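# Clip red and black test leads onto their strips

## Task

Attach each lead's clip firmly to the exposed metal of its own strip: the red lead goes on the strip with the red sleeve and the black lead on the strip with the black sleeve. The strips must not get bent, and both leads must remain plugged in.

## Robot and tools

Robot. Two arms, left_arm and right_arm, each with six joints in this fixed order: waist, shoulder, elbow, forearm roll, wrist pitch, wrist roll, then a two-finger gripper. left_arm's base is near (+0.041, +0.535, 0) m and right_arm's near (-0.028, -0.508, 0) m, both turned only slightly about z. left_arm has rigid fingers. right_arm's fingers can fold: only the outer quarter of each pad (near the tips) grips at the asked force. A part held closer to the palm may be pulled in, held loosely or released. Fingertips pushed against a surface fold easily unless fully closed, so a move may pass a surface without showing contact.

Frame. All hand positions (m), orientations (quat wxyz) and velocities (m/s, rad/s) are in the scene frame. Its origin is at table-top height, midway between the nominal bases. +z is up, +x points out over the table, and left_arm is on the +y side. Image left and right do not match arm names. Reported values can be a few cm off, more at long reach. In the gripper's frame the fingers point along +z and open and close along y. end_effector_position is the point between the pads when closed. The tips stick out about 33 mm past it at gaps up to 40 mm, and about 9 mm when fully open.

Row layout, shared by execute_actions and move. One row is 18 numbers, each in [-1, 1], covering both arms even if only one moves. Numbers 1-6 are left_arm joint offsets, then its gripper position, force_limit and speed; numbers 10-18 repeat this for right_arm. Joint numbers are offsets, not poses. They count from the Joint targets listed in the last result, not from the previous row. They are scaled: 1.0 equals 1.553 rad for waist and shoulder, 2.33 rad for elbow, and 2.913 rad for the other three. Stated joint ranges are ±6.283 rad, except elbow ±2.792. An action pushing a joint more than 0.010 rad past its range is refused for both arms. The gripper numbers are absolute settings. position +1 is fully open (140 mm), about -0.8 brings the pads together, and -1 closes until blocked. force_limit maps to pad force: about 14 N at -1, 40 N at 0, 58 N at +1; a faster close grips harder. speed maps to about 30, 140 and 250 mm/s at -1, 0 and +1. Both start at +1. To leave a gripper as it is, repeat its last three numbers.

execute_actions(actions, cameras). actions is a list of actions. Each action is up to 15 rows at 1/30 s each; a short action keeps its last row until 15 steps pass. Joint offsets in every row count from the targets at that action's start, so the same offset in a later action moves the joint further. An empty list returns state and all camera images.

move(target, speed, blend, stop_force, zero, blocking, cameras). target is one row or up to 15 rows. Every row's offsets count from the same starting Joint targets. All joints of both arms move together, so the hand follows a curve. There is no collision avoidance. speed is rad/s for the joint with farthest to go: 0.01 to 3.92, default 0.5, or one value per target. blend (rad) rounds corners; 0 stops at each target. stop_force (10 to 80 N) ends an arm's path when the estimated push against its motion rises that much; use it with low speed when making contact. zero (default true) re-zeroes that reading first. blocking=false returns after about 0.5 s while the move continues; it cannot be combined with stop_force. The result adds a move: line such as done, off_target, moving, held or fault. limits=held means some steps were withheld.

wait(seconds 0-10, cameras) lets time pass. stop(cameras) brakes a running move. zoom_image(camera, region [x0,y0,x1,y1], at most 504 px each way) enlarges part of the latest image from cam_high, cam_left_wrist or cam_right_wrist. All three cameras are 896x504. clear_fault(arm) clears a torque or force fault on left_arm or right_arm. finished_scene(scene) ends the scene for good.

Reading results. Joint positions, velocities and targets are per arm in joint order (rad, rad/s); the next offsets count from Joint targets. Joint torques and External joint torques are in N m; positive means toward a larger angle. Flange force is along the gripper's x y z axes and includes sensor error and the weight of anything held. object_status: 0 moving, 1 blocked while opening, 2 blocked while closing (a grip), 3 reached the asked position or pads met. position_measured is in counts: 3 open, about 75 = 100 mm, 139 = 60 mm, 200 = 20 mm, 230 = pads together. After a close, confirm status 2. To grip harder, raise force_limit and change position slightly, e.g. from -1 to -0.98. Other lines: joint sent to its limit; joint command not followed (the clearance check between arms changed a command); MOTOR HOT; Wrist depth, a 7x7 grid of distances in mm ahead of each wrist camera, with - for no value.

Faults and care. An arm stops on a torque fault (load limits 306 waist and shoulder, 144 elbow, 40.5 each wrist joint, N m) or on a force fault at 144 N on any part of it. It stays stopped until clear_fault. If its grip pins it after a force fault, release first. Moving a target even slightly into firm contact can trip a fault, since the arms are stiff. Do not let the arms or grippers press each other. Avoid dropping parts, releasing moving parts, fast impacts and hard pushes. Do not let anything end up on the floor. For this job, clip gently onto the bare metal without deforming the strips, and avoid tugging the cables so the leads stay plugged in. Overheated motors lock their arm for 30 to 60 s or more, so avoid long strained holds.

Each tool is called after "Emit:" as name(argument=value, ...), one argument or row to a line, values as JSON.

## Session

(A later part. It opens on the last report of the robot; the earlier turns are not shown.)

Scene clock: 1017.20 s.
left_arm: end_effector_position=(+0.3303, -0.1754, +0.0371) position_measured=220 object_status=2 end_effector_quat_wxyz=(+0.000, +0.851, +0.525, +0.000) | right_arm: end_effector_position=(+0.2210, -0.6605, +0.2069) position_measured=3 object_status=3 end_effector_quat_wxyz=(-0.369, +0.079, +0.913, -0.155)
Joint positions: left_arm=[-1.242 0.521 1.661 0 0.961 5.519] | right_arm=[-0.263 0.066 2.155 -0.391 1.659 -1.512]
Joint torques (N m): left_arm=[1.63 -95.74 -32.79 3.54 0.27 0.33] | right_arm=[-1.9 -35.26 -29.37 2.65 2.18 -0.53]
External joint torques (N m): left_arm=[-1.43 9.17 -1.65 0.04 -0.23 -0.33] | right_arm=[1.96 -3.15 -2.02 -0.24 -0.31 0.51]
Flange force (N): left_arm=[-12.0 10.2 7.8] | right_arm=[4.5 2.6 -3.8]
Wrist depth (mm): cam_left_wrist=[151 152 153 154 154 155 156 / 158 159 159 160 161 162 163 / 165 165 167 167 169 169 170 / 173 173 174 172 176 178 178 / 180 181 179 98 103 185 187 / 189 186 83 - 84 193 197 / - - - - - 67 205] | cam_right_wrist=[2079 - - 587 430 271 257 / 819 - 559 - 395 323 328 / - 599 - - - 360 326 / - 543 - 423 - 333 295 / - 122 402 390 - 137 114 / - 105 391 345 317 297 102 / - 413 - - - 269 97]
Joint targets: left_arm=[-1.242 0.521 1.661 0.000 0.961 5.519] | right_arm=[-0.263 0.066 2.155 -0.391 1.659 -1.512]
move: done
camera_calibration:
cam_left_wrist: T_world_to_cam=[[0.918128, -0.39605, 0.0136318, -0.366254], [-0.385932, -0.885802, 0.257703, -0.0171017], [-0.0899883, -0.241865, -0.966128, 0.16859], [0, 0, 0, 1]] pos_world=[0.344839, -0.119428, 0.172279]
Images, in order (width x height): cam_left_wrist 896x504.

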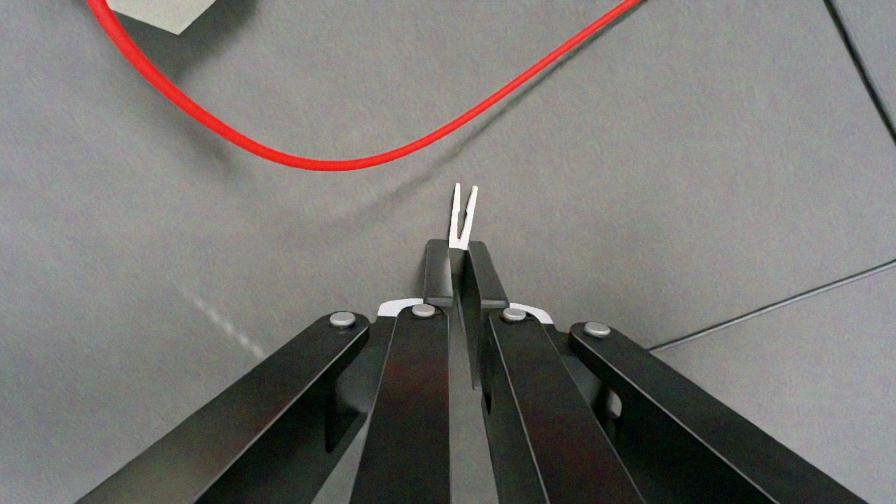

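Emit:
move(
  target=[
    [0,-0.05892,-0.03837,0,0.06162,0,-1,-0.5,-1,0,0,0,0,0,0,1,1,1],
    [0.11877,-0.12447,0.02527,0,0.04566,-0.45599,-1,-0.5,-1,0,0,0,0,0,0,1,1,1],
    [0.17596,-0.25657,0.13823,0,0.02574,-0.90475,-1,-0.5,-1,0,0,0,0,0,0,1,1,1],
  ],
  speed=[0.1, 0.5, 0.5],
  blend=0.06,
  cameras=["cam_left_wrist", "cam_high"],
)

Scene clock: 1033.77 s.
left_arm: end_effector_position=(+0.3905, +0.0998, +0.1506) position_measured=220 object_status=2 end_effector_quat_wxyz=(+0.000, -0.422, +0.906, +0.000) | right_arm: end_effector_position=(+0.2210, -0.6605, +0.2069) position_measured=3 object_status=3 end_effector_quat_wxyz=(-0.369, +0.079, +0.913, -0.155)
Joint positions: left_arm=[-0.968 0.122 1.983 0 1.036 2.884] | right_arm=[-0.263 0.066 2.155 -0.391 1.659 -1.512]
Joint torques (N m): left_arm=[2.37 -56.53 -33.97 3.67 0.19 0.2] | right_arm=[-1.8 -35.41 -29.39 2.63 2.17 -0.55]
External joint torques (N m): left_arm=[-2.36 7.29 -2.5 0.03 -0.21 -0.2] | right_arm=[1.81 -2.86 -1.9 -0.22 -0.3 0.53]
Flange force (N): left_arm=[7.4 -14.0 4.4] | right_arm=[4.0 2.5 -3.5]
Wrist depth (mm): cam_left_wrist=[252 253 255 256 257 260 263 / 259 263 266 267 270 271 274 / 228 273 278 279 282 287 287 / 216 246 289 286 294 297 298 / 226 230 283 98 102 311 312 / 237 233 83 - 84 325 333 / - - - - - 67 344] | cam_right_wrist=[- 2318 680 - 325 273 257 / - - - 479 399 322 325 / - 593 513 - 401 352 326 / - 559 470 400 - 340 296 / - 122 - - - 137 114 / - 105 - - - 296 102 / - 400 - - 302 275 97]
Joint targets: left_arm=[-0.968 0.122 1.983 0.000 1.036 2.884] | right_arm=[-0.263 0.066 2.155 -0.391 1.659 -1.512]
move: done
camera_calibration:
cam_left_wrist: T_world_to_cam=[[-0.801928, 0.597267, 0.013533, 0.258466], [0.579812, 0.772633, 0.258564, -0.322161], [0.143976, 0.215196, -0.965899, 0.213144], [0, 0, 0, 1]] pos_world=[0.363376, 0.0486711, 0.285677]
Images, in order (width x height): cam_high 896x504, cam_left_wrist 896x504.

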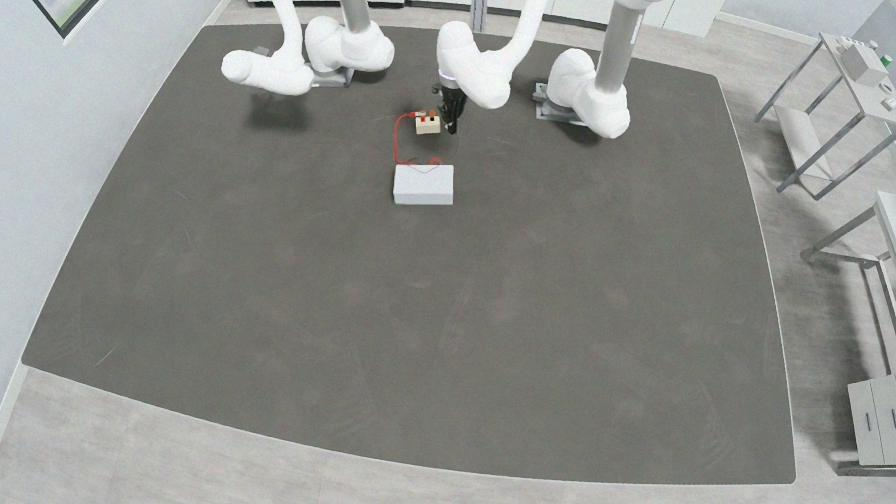

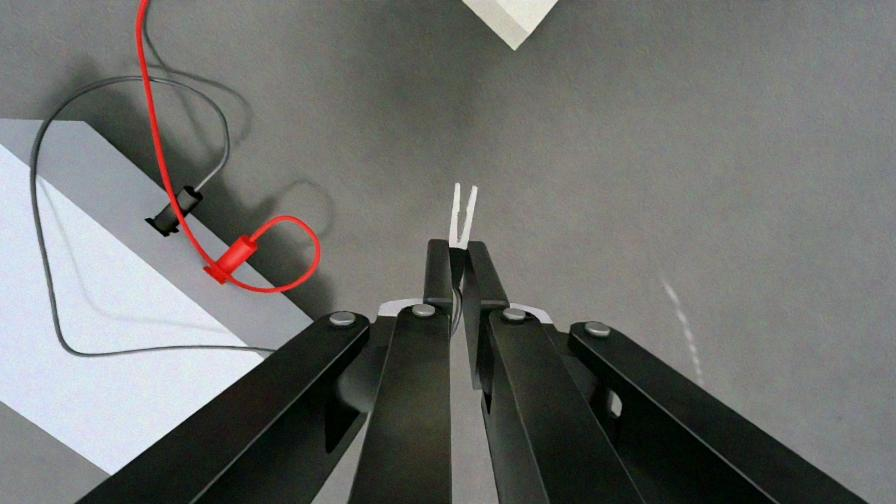

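Emit:
move(
  target=[-0.14053,-0.04381,0.059,0,-0.02384,-0.41412,-1,-0.5,-1,0,0,0,0,0,0,1,1,1],
  speed=0.4,
  cameras=["cam_left_wrist", "cam_high"],
)

Emit:
zoom_image(
  camera="cam_left_wrist",
  region=[390, 0, 530, 260],
)

Emit:
zoom_image(
  camera="cam_high",
  region=[380, 90, 480, 190],
)

Scene clock: 1047.17 s.
left_arm: end_effector_position=(+0.2638, +0.0926, +0.1216) position_measured=220 object_status=2 end_effector_quat_wxyz=(+0.000, +0.802, -0.598, +0.000) | right_arm: end_effector_position=(+0.2210, -0.6605, +0.2069) position_measured=3 object_status=3 end_effector_quat_wxyz=(-0.369, +0.079, +0.913, -0.155)
Joint positions: left_arm=[-1.187 0.054 2.121 0 0.966 1.678] | right_arm=[-0.263 0.066 2.155 -0.391 1.659 -1.512]
Joint torques (N m): left_arm=[1.98 -47.23 -32.41 3.51 0.15 0.46] | right_arm=[-1.72 -35.23 -29.42 2.62 2.17 -0.55]
External joint torques (N m): left_arm=[-1.96 6.71 -2.45 0.06 -0.21 -0.46] | right_arm=[1.78 -2.98 -1.88 -0.21 -0.3 0.53]
Flange force (N): left_arm=[14.8 2.3 5.1] | right_arm=[4.3 2.4 -3.5]
Wrist depth (mm): cam_left_wrist=[226 228 229 192 232 233 234 / 237 238 239 201 242 243 245 / 246 247 250 251 253 254 256 / 258 259 261 258 265 267 269 / 271 271 269 98 271 280 282 / 283 69 83 - 84 293 296 / - - - - - 67 312] | cam_right_wrist=[- - 648 550 429 272 257 / 1845 657 565 - 392 321 325 / 689 589 563 - 402 358 323 / 658 - - 407 - - 305 / - 122 - - - 138 114 / - 105 - - 325 295 102 / - - - - - 282 97]
Joint targets: left_arm=[-1.187 0.054 2.121 0.000 0.966 1.678] | right_arm=[-0.263 0.066 2.155 -0.391 1.659 -1.512]
move: done
camera_calibration:
cam_left_wrist: T_world_to_cam=[[-0.940064, -0.340718, 0.0138084, 0.28472], [-0.325869, 0.909548, 0.257938, -0.00920506], [-0.100443, 0.237979, -0.966063, 0.267411], [0, 0, 0, 1]] pos_world=[0.291515, 0.0417435, 0.256778]
Images, in order (width x height): cam_high 896x504, cam_left_wrist 896x504.

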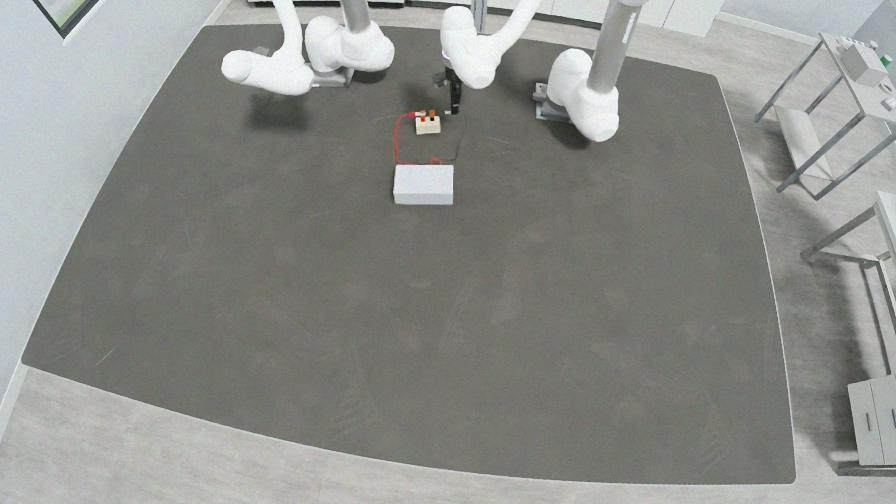

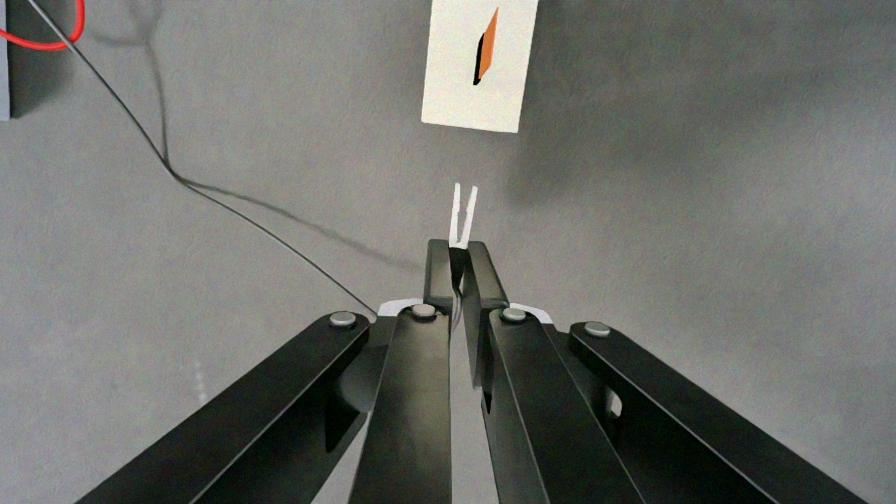

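Scaled by 1.938 from the camera's 896x504 image, which has a finer 1280x720 frame.

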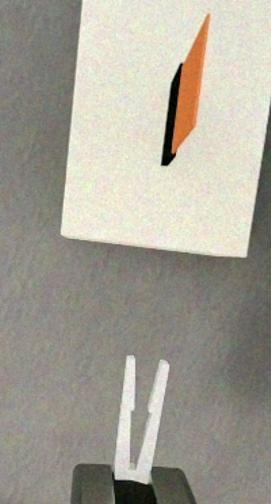

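Scaled by 5.040 from the camera's 896x504 image, which has a finer 1280x720 frame.

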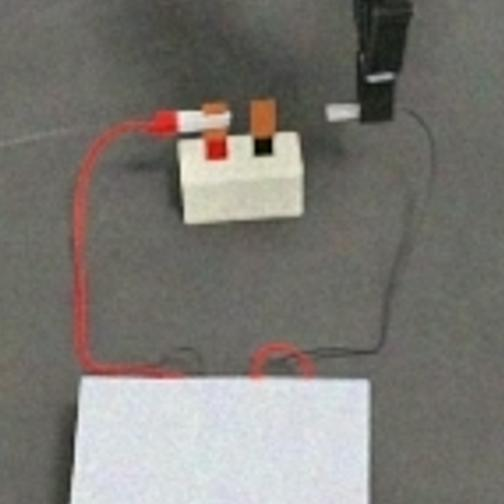

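Emit:
zoom_image(
  camera="cam_left_wrist",
  region=[460, 0, 510, 90],
)

Emit:
zoom_image(
  camera="cam_left_wrist",
  region=[430, 170, 500, 260],
)

Scaled by 5.600 from the camera's 896x504 image, which has a finer 1280x720 frame.

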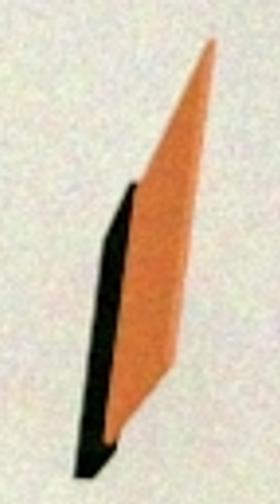

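Scaled by 5.600 from the camera's 896x504 image, which has a finer 1280x720 frame.

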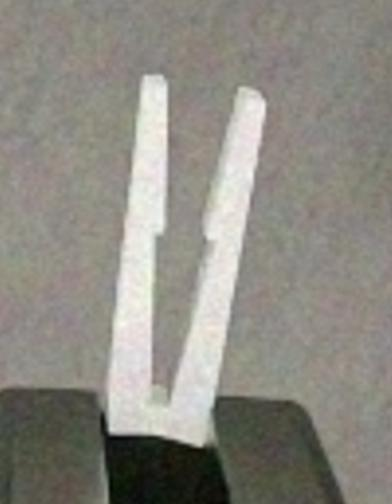

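Emit:
move(
  target=[-0.00945,0.02838,-0.02088,0,0.00157,-0.01225,-1,-0.5,-1,0,0,0,0,0,0,1,1,1],
  speed=0.06,
  cameras=["cam_left_wrist"],
)

Emit:
zoom_image(
  camera="cam_left_wrist",
  region=[440, 90, 510, 260],
)

Scene clock: 1096.43 s.
left_arm: end_effector_position=(+0.2679, +0.0628, +0.1217) position_measured=220 object_status=2 end_effector_quat_wxyz=(+0.000, +0.808, -0.589, +0.000) | right_arm: end_effector_position=(+0.2210, -0.6605, +0.2069) position_measured=3 object_status=3 end_effector_quat_wxyz=(-0.369, +0.079, +0.913, -0.155)
Joint positions: left_arm=[-1.201 0.098 2.072 0 0.971 1.642] | right_arm=[-0.263 0.066 2.155 -0.391 1.659 -1.512]
Joint torques (N m): left_arm=[1.75 -53.28 -32.07 3.6 0.14 0.18] | right_arm=[-1.82 -35.24 -29.31 2.62 2.17 -0.54]
External joint torques (N m): left_arm=[-1.69 7.87 -2.89 -0.01 -0.19 -0.18] | right_arm=[1.93 -3.27 -2.08 -0.2 -0.3 0.52]
Flange force (N): left_arm=[17.0 1.3 5.7] | right_arm=[4.7 2.5 -3.9]
Wrist depth (mm): cam_left_wrist=[225 228 229 191 232 234 234 / 235 238 239 200 242 243 245 / 246 248 250 246 253 254 257 / 256 259 261 259 264 266 269 / 270 271 268 98 272 280 282 / 284 69 83 - 84 295 297 / - - - - - 67 309] | cam_right_wrist=[- 751 645 - 322 271 257 / - 662 - - 397 322 326 / - - - - 401 356 321 / - - - - 380 - 303 / - 122 - 379 - 138 114 / - 113 391 - - - 102 / - - - 335 - 273 97]
Joint targets: left_arm=[-1.201 0.098 2.072 0.000 0.971 1.642] | right_arm=[-0.263 0.066 2.155 -0.391 1.659 -1.512]
move: done
camera_calibration:
cam_left_wrist: T_world_to_cam=[[-0.932684, -0.360428, 0.0138984, 0.277748], [-0.344924, 0.902508, 0.257889, 0.0247574], [-0.105494, 0.235735, -0.966075, 0.2764], [0, 0, 0, 1]] pos_world=[0.296749, 0.0126074, 0.256778]
Images, in order (width x height): cam_left_wrist 896x504.

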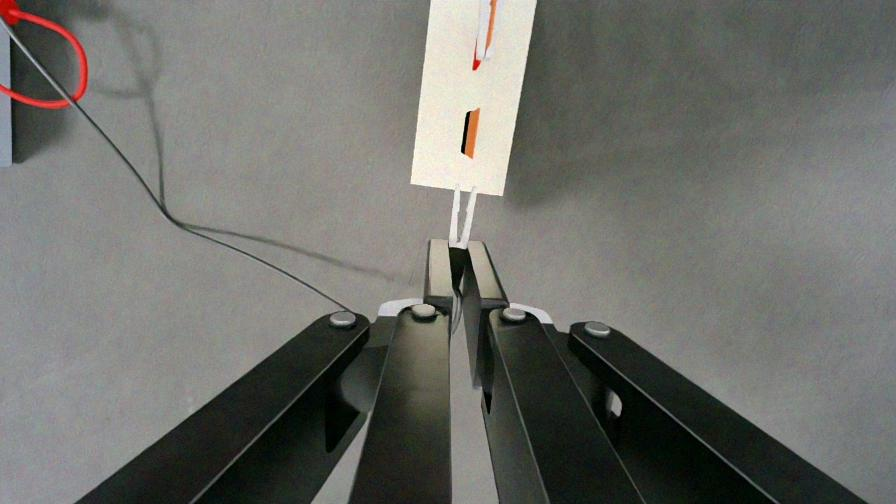

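Scaled by 2.965 from the camera's 896x504 image, which has a finer 1280x720 frame.

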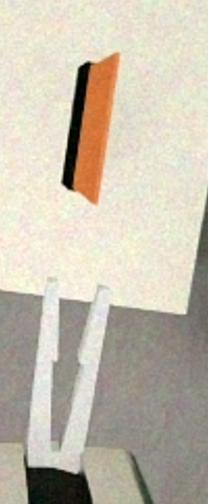

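Emit:
zoom_image(
  camera="cam_left_wrist",
  region=[445, 95, 500, 205],
)

Scaled by 4.582 from the camera's 896x504 image, which has a finer 1280x720 frame.

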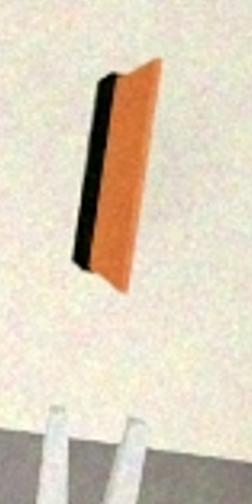

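Emit:
move(
  target=[-0.00407,0.02534,-0.01935,0,0.00197,-0.00217,-1,-0.5,-1,0,0,0,0,0,0,1,1,1],
  speed=0.035,
  stop_force=20,
  cameras=["cam_left_wrist", "cam_high"],
)

Emit:
zoom_image(
  camera="cam_left_wrist",
  region=[430, 120, 510, 280],
)

Emit:
zoom_image(
  camera="cam_high",
  region=[400, 90, 460, 150],
)

Scene clock: 1136.13 s.
left_arm: end_effector_position=(+0.2745, +0.0371, +0.1214) position_measured=220 object_status=2 end_effector_quat_wxyz=(+0.000, +0.808, -0.589, +0.000) | right_arm: end_effector_position=(+0.2210, -0.6605, +0.2069) position_measured=3 object_status=3 end_effector_quat_wxyz=(-0.369, +0.079, +0.913, -0.155)
Joint positions: left_arm=[-1.208 0.137 2.027 0 0.977 1.636] | right_arm=[-0.263 0.066 2.155 -0.391 1.659 -1.512]
Joint torques (N m): left_arm=[2.6 -56.97 -32.56 3.61 0.11 0.42] | right_arm=[-1.64 -35.2 -29.42 2.66 2.16 -0.54]
External joint torques (N m): left_arm=[-2.59 7.47 -2.53 -0.02 -0.16 -0.42] | right_arm=[1.73 -3.1 -1.87 -0.25 -0.29 0.53]
Flange force (N): left_arm=[15.8 3.5 5.4] | right_arm=[4.5 2.2 -3.4]
Wrist depth (mm): cam_left_wrist=[227 227 229 227 232 233 234 / 236 237 239 200 241 243 244 / 246 248 248 207 251 253 256 / 258 258 263 213 266 267 268 / 270 270 268 98 271 279 282 / 281 69 83 - 84 290 296 / - - - - - 67 309] | cam_right_wrist=[- 816 - - 359 271 258 / - 704 - - 394 323 327 / - 616 513 465 406 351 312 / - - - - 380 325 310 / 582 122 - - 345 138 108 / - 105 393 - - - 102 / - - - - 310 284 -]
Joint targets: left_arm=[-1.208 0.137 2.027 0.000 0.977 1.636] | right_arm=[-0.263 0.066 2.155 -0.391 1.659 -1.512]
move: done
camera_calibration:
cam_left_wrist: T_world_to_cam=[[-0.932656, -0.360502, 0.0138387, 0.27465], [-0.345, 0.902454, 0.257978, 0.0502794], [-0.10549, 0.23583, -0.966052, 0.282956], [0, 0, 0, 1]] pos_world=[0.303349, -0.0130924, 0.256578]
Images, in order (width x height): cam_high 896x504, cam_left_wrist 896x504.

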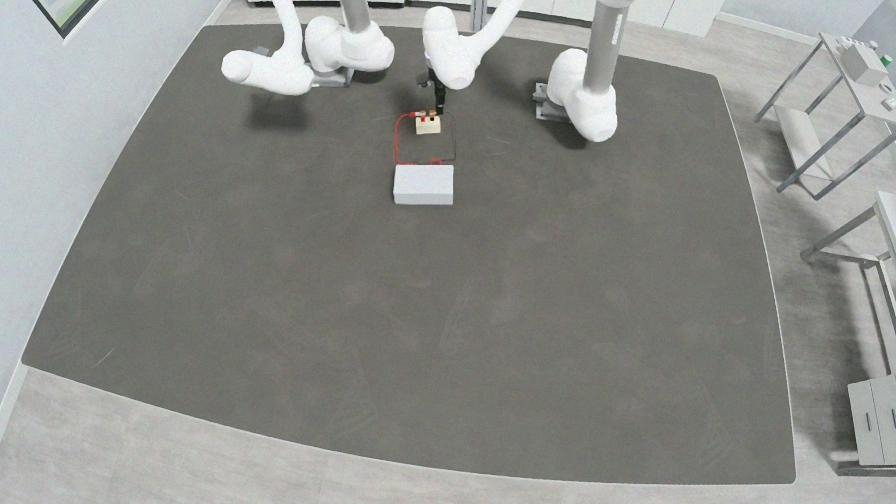

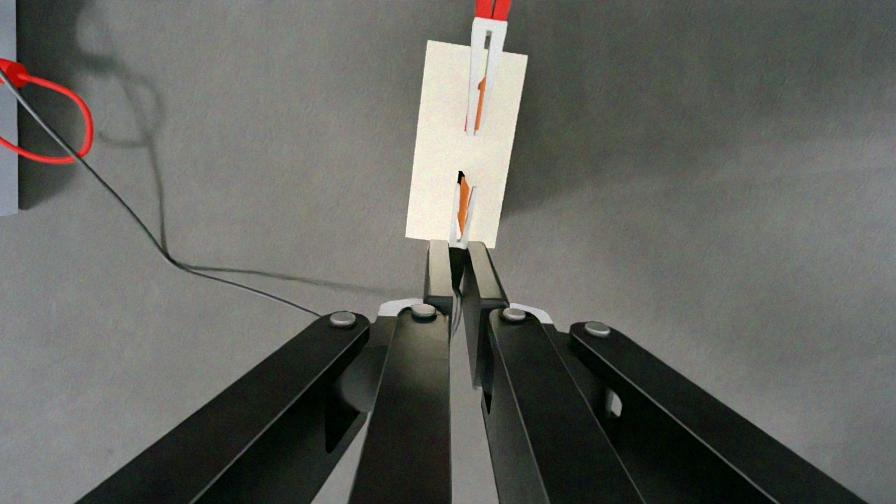

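Scaled by 3.150 from the camera's 896x504 image, which has a finer 1280x720 frame.

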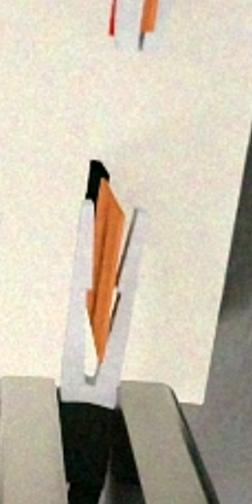

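Scaled by 8.400 from the camera's 896x504 image, which has a finer 1280x720 frame.

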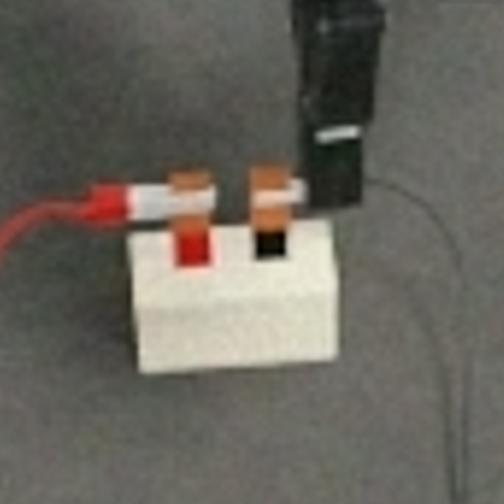

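Emit:
move(
  target=[0,0,0,0,0,0,-0.5,-0.5,-1,0,0,0,0,0,0,1,1,1],
  cameras=["cam_left_wrist", "cam_high"],
)

Emit:
zoom_image(
  camera="cam_left_wrist",
  region=[410, 0, 540, 310],
)

Emit:
zoom_image(
  camera="cam_high",
  region=[400, 90, 460, 150],
)

Scene clock: 1143.27 s.
left_arm: end_effector_position=(+0.2745, +0.0371, +0.1214) position_measured=192 object_status=0 end_effector_quat_wxyz=(+0.000, +0.808, -0.589, +0.000) | right_arm: end_effector_position=(+0.2210, -0.6605, +0.2069) position_measured=3 object_status=3 end_effector_quat_wxyz=(-0.369, +0.079, +0.913, -0.155)
Joint positions: left_arm=[-1.208 0.137 2.027 0 0.977 1.636] | right_arm=[-0.263 0.066 2.155 -0.391 1.659 -1.512]
Joint torques (N m): left_arm=[2.44 -56.86 -32.62 3.56 0.07 0.38] | right_arm=[-1.7 -35.29 -29.42 2.65 2.18 -0.51]
External joint torques (N m): left_arm=[-2.44 7.4 -2.53 0.04 -0.13 -0.38] | right_arm=[1.78 -2.85 -1.76 -0.25 -0.32 0.5]
Flange force (N): left_arm=[15.7 3.2 5.2] | right_arm=[4.1 2.4 -3.2]
Wrist depth (mm): cam_left_wrist=[227 227 231 226 232 233 234 / 235 237 239 200 242 243 245 / 246 247 250 207 252 254 256 / 258 259 260 214 263 267 268 / 270 270 94 174 110 278 282 / 280 - - 288 75 85 296 / - - - 306 - 71 306] | cam_right_wrist=[- - 630 - 464 271 258 / - - 573 521 389 324 326 / - - 554 442 - 353 319 / 645 - - 418 378 - 307 / - 121 - - 344 137 107 / - 105 - - - - 102 / - - - - - 278 97]
Joint targets: left_arm=[-1.208 0.137 2.027 0.000 0.977 1.636] | right_arm=[-0.263 0.066 2.155 -0.391 1.659 -1.512]
move: done
camera_calibration:
cam_left_wrist: T_world_to_cam=[[-0.932656, -0.360502, 0.0138387, 0.27465], [-0.345, 0.902454, 0.257978, 0.0502794], [-0.10549, 0.23583, -0.966052, 0.282956], [0, 0, 0, 1]] pos_world=[0.303349, -0.0130924, 0.256578]
Images, in order (width x height): cam_high 896x504, cam_left_wrist 896x504.

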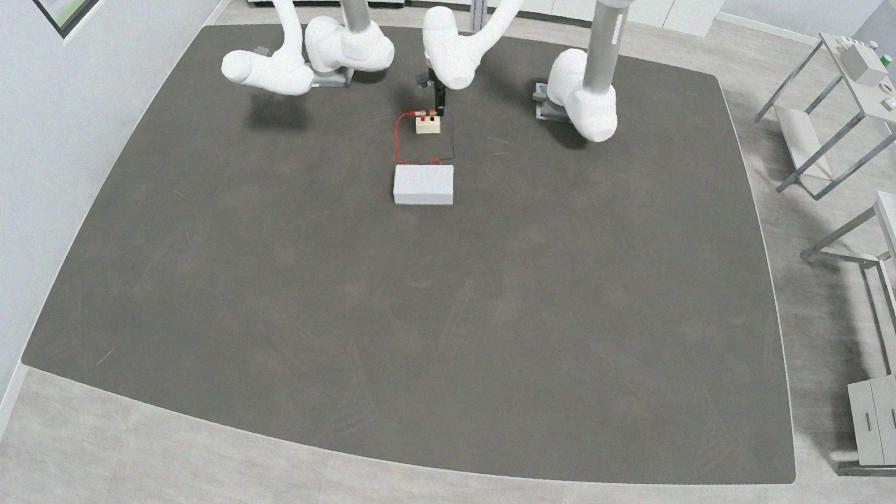

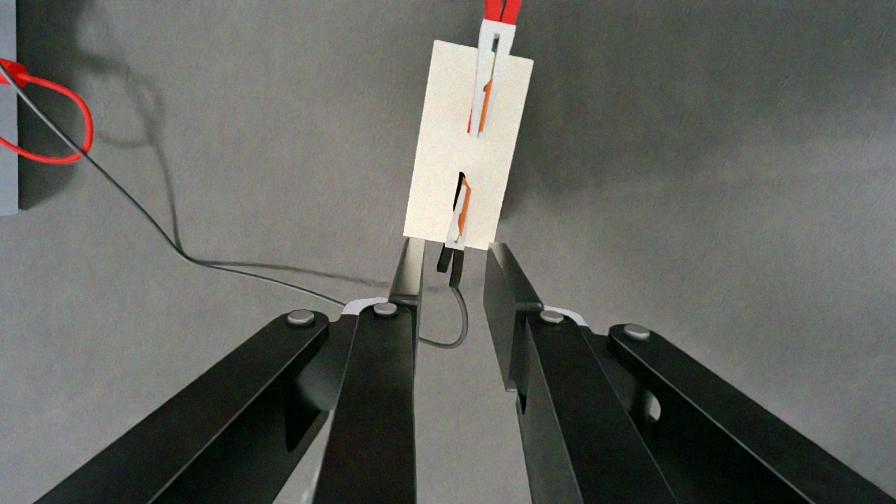

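Scaled by 1.626 from the camera's 896x504 image, which has a finer 1280x720 frame.

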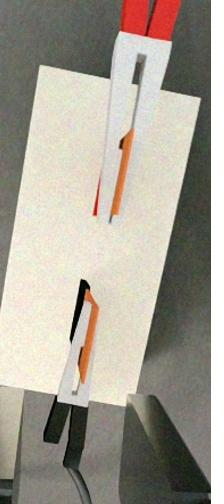

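Scaled by 8.400 from the camera's 896x504 image, which has a finer 1280x720 frame.

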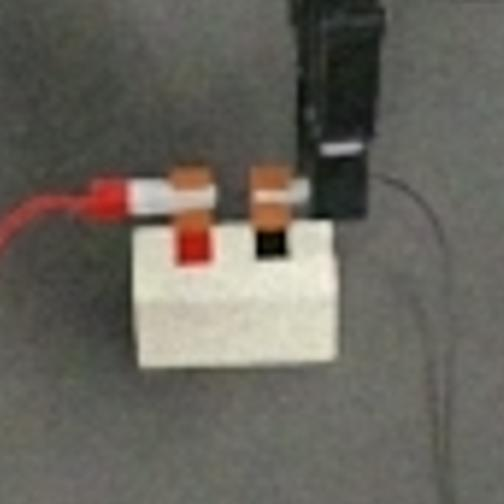

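Emit:
zoom_image(
  camera="cam_left_wrist",
  region=[430, 0, 540, 150],
)

Emit:
zoom_image(
  camera="cam_left_wrist",
  region=[420, 150, 510, 300],
)

Scaled by 3.360 from the camera's 896x504 image, which has a finer 1280x720 frame.

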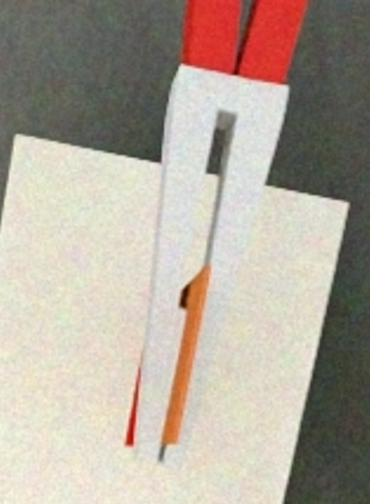

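Scaled by 3.360 from the camera's 896x504 image, which has a finer 1280x720 frame.

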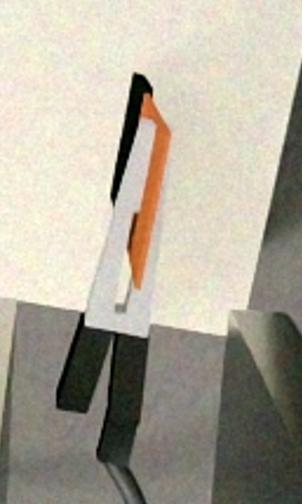

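Emit:
move(
  target=[0,-0.0536,-0.04676,0,0.06598,0,-0.5,-0.5,-1,0,0,0,0,0,0,1,1,1],
  speed=0.08,
  cameras=["cam_left_wrist"],
)

Emit:
zoom_image(
  camera="cam_left_wrist",
  region=[400, 20, 540, 300],
)

Scene clock: 1173.87 s.
left_arm: end_effector_position=(+0.2744, +0.0372, +0.2206) position_measured=192 object_status=3 end_effector_quat_wxyz=(+0.000, +0.808, -0.589, +0.000) | right_arm: end_effector_position=(+0.2210, -0.6605, +0.2069) position_measured=3 object_status=3 end_effector_quat_wxyz=(-0.369, +0.079, +0.913, -0.155)
Joint positions: left_arm=[-1.208 0.054 1.918 0 1.169 1.636] | right_arm=[-0.263 0.066 2.155 -0.391 1.659 -1.512]
Joint torques (N m): left_arm=[2.45 -52.09 -36.53 3.91 0.19 0.39] | right_arm=[-1.59 -35.38 -29.47 2.63 2.19 -0.57]
External joint torques (N m): left_arm=[-2.43 7.41 -2.42 0.08 -0.24 -0.39] | right_arm=[1.56 -2.98 -1.75 -0.23 -0.32 0.55]
Flange force (N): left_arm=[16.0 3.1 2.5] | right_arm=[4.3 2.0 -3.0]
Wrist depth (mm): cam_left_wrist=[259 313 318 320 320 323 325 / 273 327 330 327 334 338 339 / 295 343 345 306 350 353 353 / 357 359 362 359 368 368 372 / 376 380 92 128 110 383 392 / 390 - - 398 75 85 407 / - - - 424 - 71 421] | cam_right_wrist=[2258 768 684 - 426 272 258 / 1926 702 - - 394 323 326 / 704 642 - - - 355 327 / 665 - - - 362 342 - / - 122 - - 342 137 108 / - 105 - 349 - 302 102 / - 422 - 325 324 - 94]
Joint targets: left_arm=[-1.208 0.054 1.918 0.000 1.169 1.636] | right_arm=[-0.263 0.066 2.155 -0.391 1.659 -1.512]
move: done
camera_calibration:
cam_left_wrist: T_world_to_cam=[[-0.932652, -0.360512, 0.0138734, 0.273299], [-0.345011, 0.902474, 0.257891, 0.024632], [-0.105493, 0.235736, -0.966075, 0.378772], [0, 0, 0, 1]] pos_world=[0.303349, -0.0129923, 0.355778]
Images, in order (width x height): cam_left_wrist 896x504.

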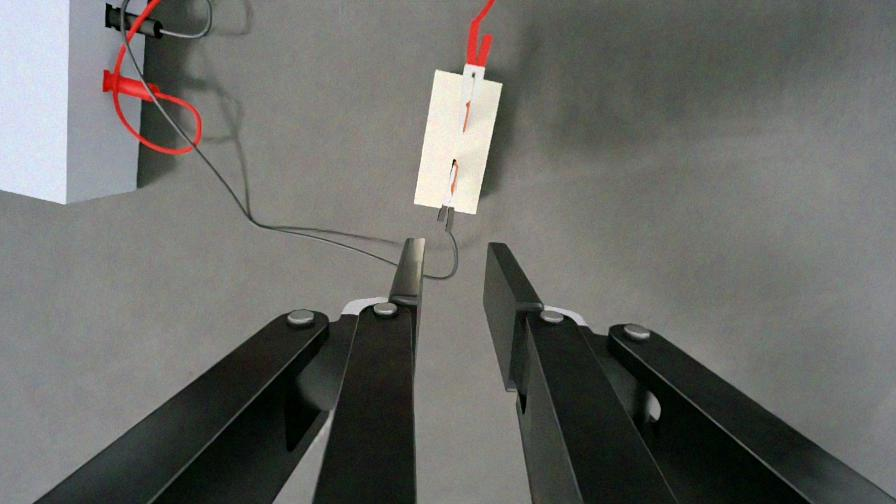

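Scaled by 1.800 from the camera's 896x504 image, which has a finer 1280x720 frame.

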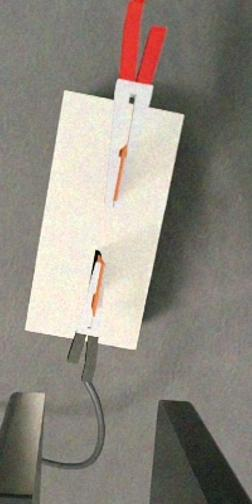

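Emit:
move(
  target=[0.848,-0.1796,0.0043,0,0.0923,0.0185,-0.5,-0.5,-1,0,0,0,0,0,0,1,1,1],
  speed=0.6,
  cameras=["cam_high"],
)

Emit:
zoom_image(
  camera="cam_high",
  region=[400, 90, 460, 150],
)

Emit:
zoom_image(
  camera="cam_high",
  region=[380, 90, 500, 220],
)

Scene clock: 1183.43 s.
left_arm: end_effector_position=(+0.4500, +0.6196, +0.3506) position_measured=192 object_status=3 end_effector_quat_wxyz=(+0.000, +1.000, +0.002, +0.000) | right_arm: end_effector_position=(+0.2210, -0.6605, +0.2069) position_measured=3 object_status=3 end_effector_quat_wxyz=(-0.369, +0.079, +0.913, -0.155)
Joint positions: left_arm=[0.109 -0.225 1.928 0 1.438 1.689] | right_arm=[-0.263 0.066 2.155 -0.391 1.659 -1.512]
Joint torques (N m): left_arm=[1.11 -24.66 -39.27 4.27 0.14 0.37] | right_arm=[-1.85 -35.23 -29.36 2.64 2.15 -0.58]
External joint torques (N m): left_arm=[-1.16 6.08 -2.72 0.03 -0.2 -0.37] | right_arm=[1.83 -2.61 -1.75 -0.25 -0.29 0.57]
Flange force (N): left_arm=[14.1 0.9 -2.7] | right_arm=[3.6 2.6 -3.3]
Wrist depth (mm): cam_left_wrist=[429 432 432 435 436 443 446 / 442 449 453 454 456 454 462 / 466 470 473 477 479 479 502 / 487 485 489 493 500 503 509 / 511 508 94 129 103 526 533 / 531 - - 537 74 85 564 / - - - - - 71 66] | cam_right_wrist=[1871 - 697 - 361 272 257 / 809 - 561 479 406 323 327 / 720 631 - 461 398 354 - / - 499 460 - - - - / - 121 434 373 337 138 108 / - 105 401 351 326 - 102 / - - 357 320 305 - 97]
Joint targets: left_arm=[0.110 -0.225 1.928 0.000 1.438 1.689] | right_arm=[-0.263 0.066 2.155 -0.391 1.659 -1.512]
move: done
Images, in order (width x height): cam_high 896x504.

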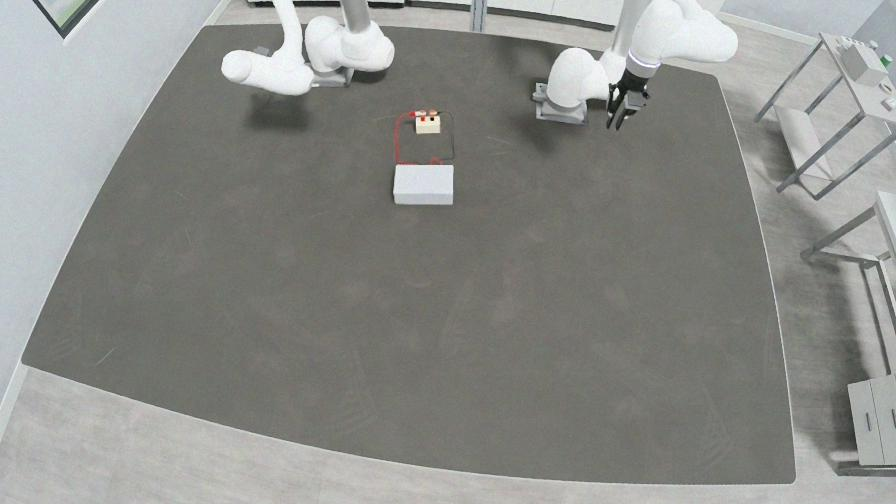

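Scaled by 8.400 from the camera's 896x504 image, which has a finer 1280x720 frame.

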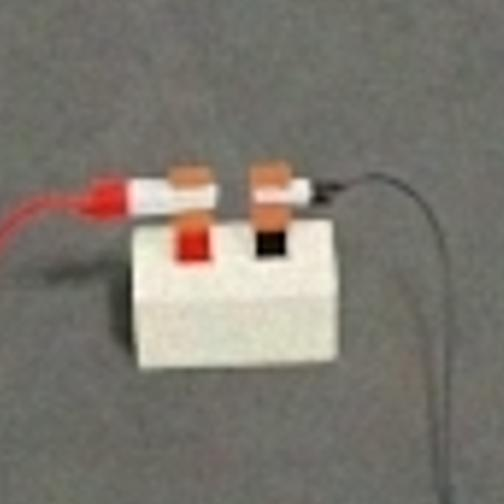

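Scaled by 3.877 from the camera's 896x504 image, which has a finer 1280x720 frame.

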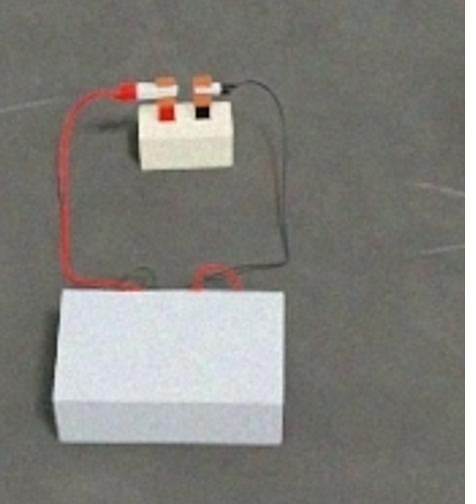

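Emit:
finished_scene(
  scene=1,
)

The scene is finished: the task was done.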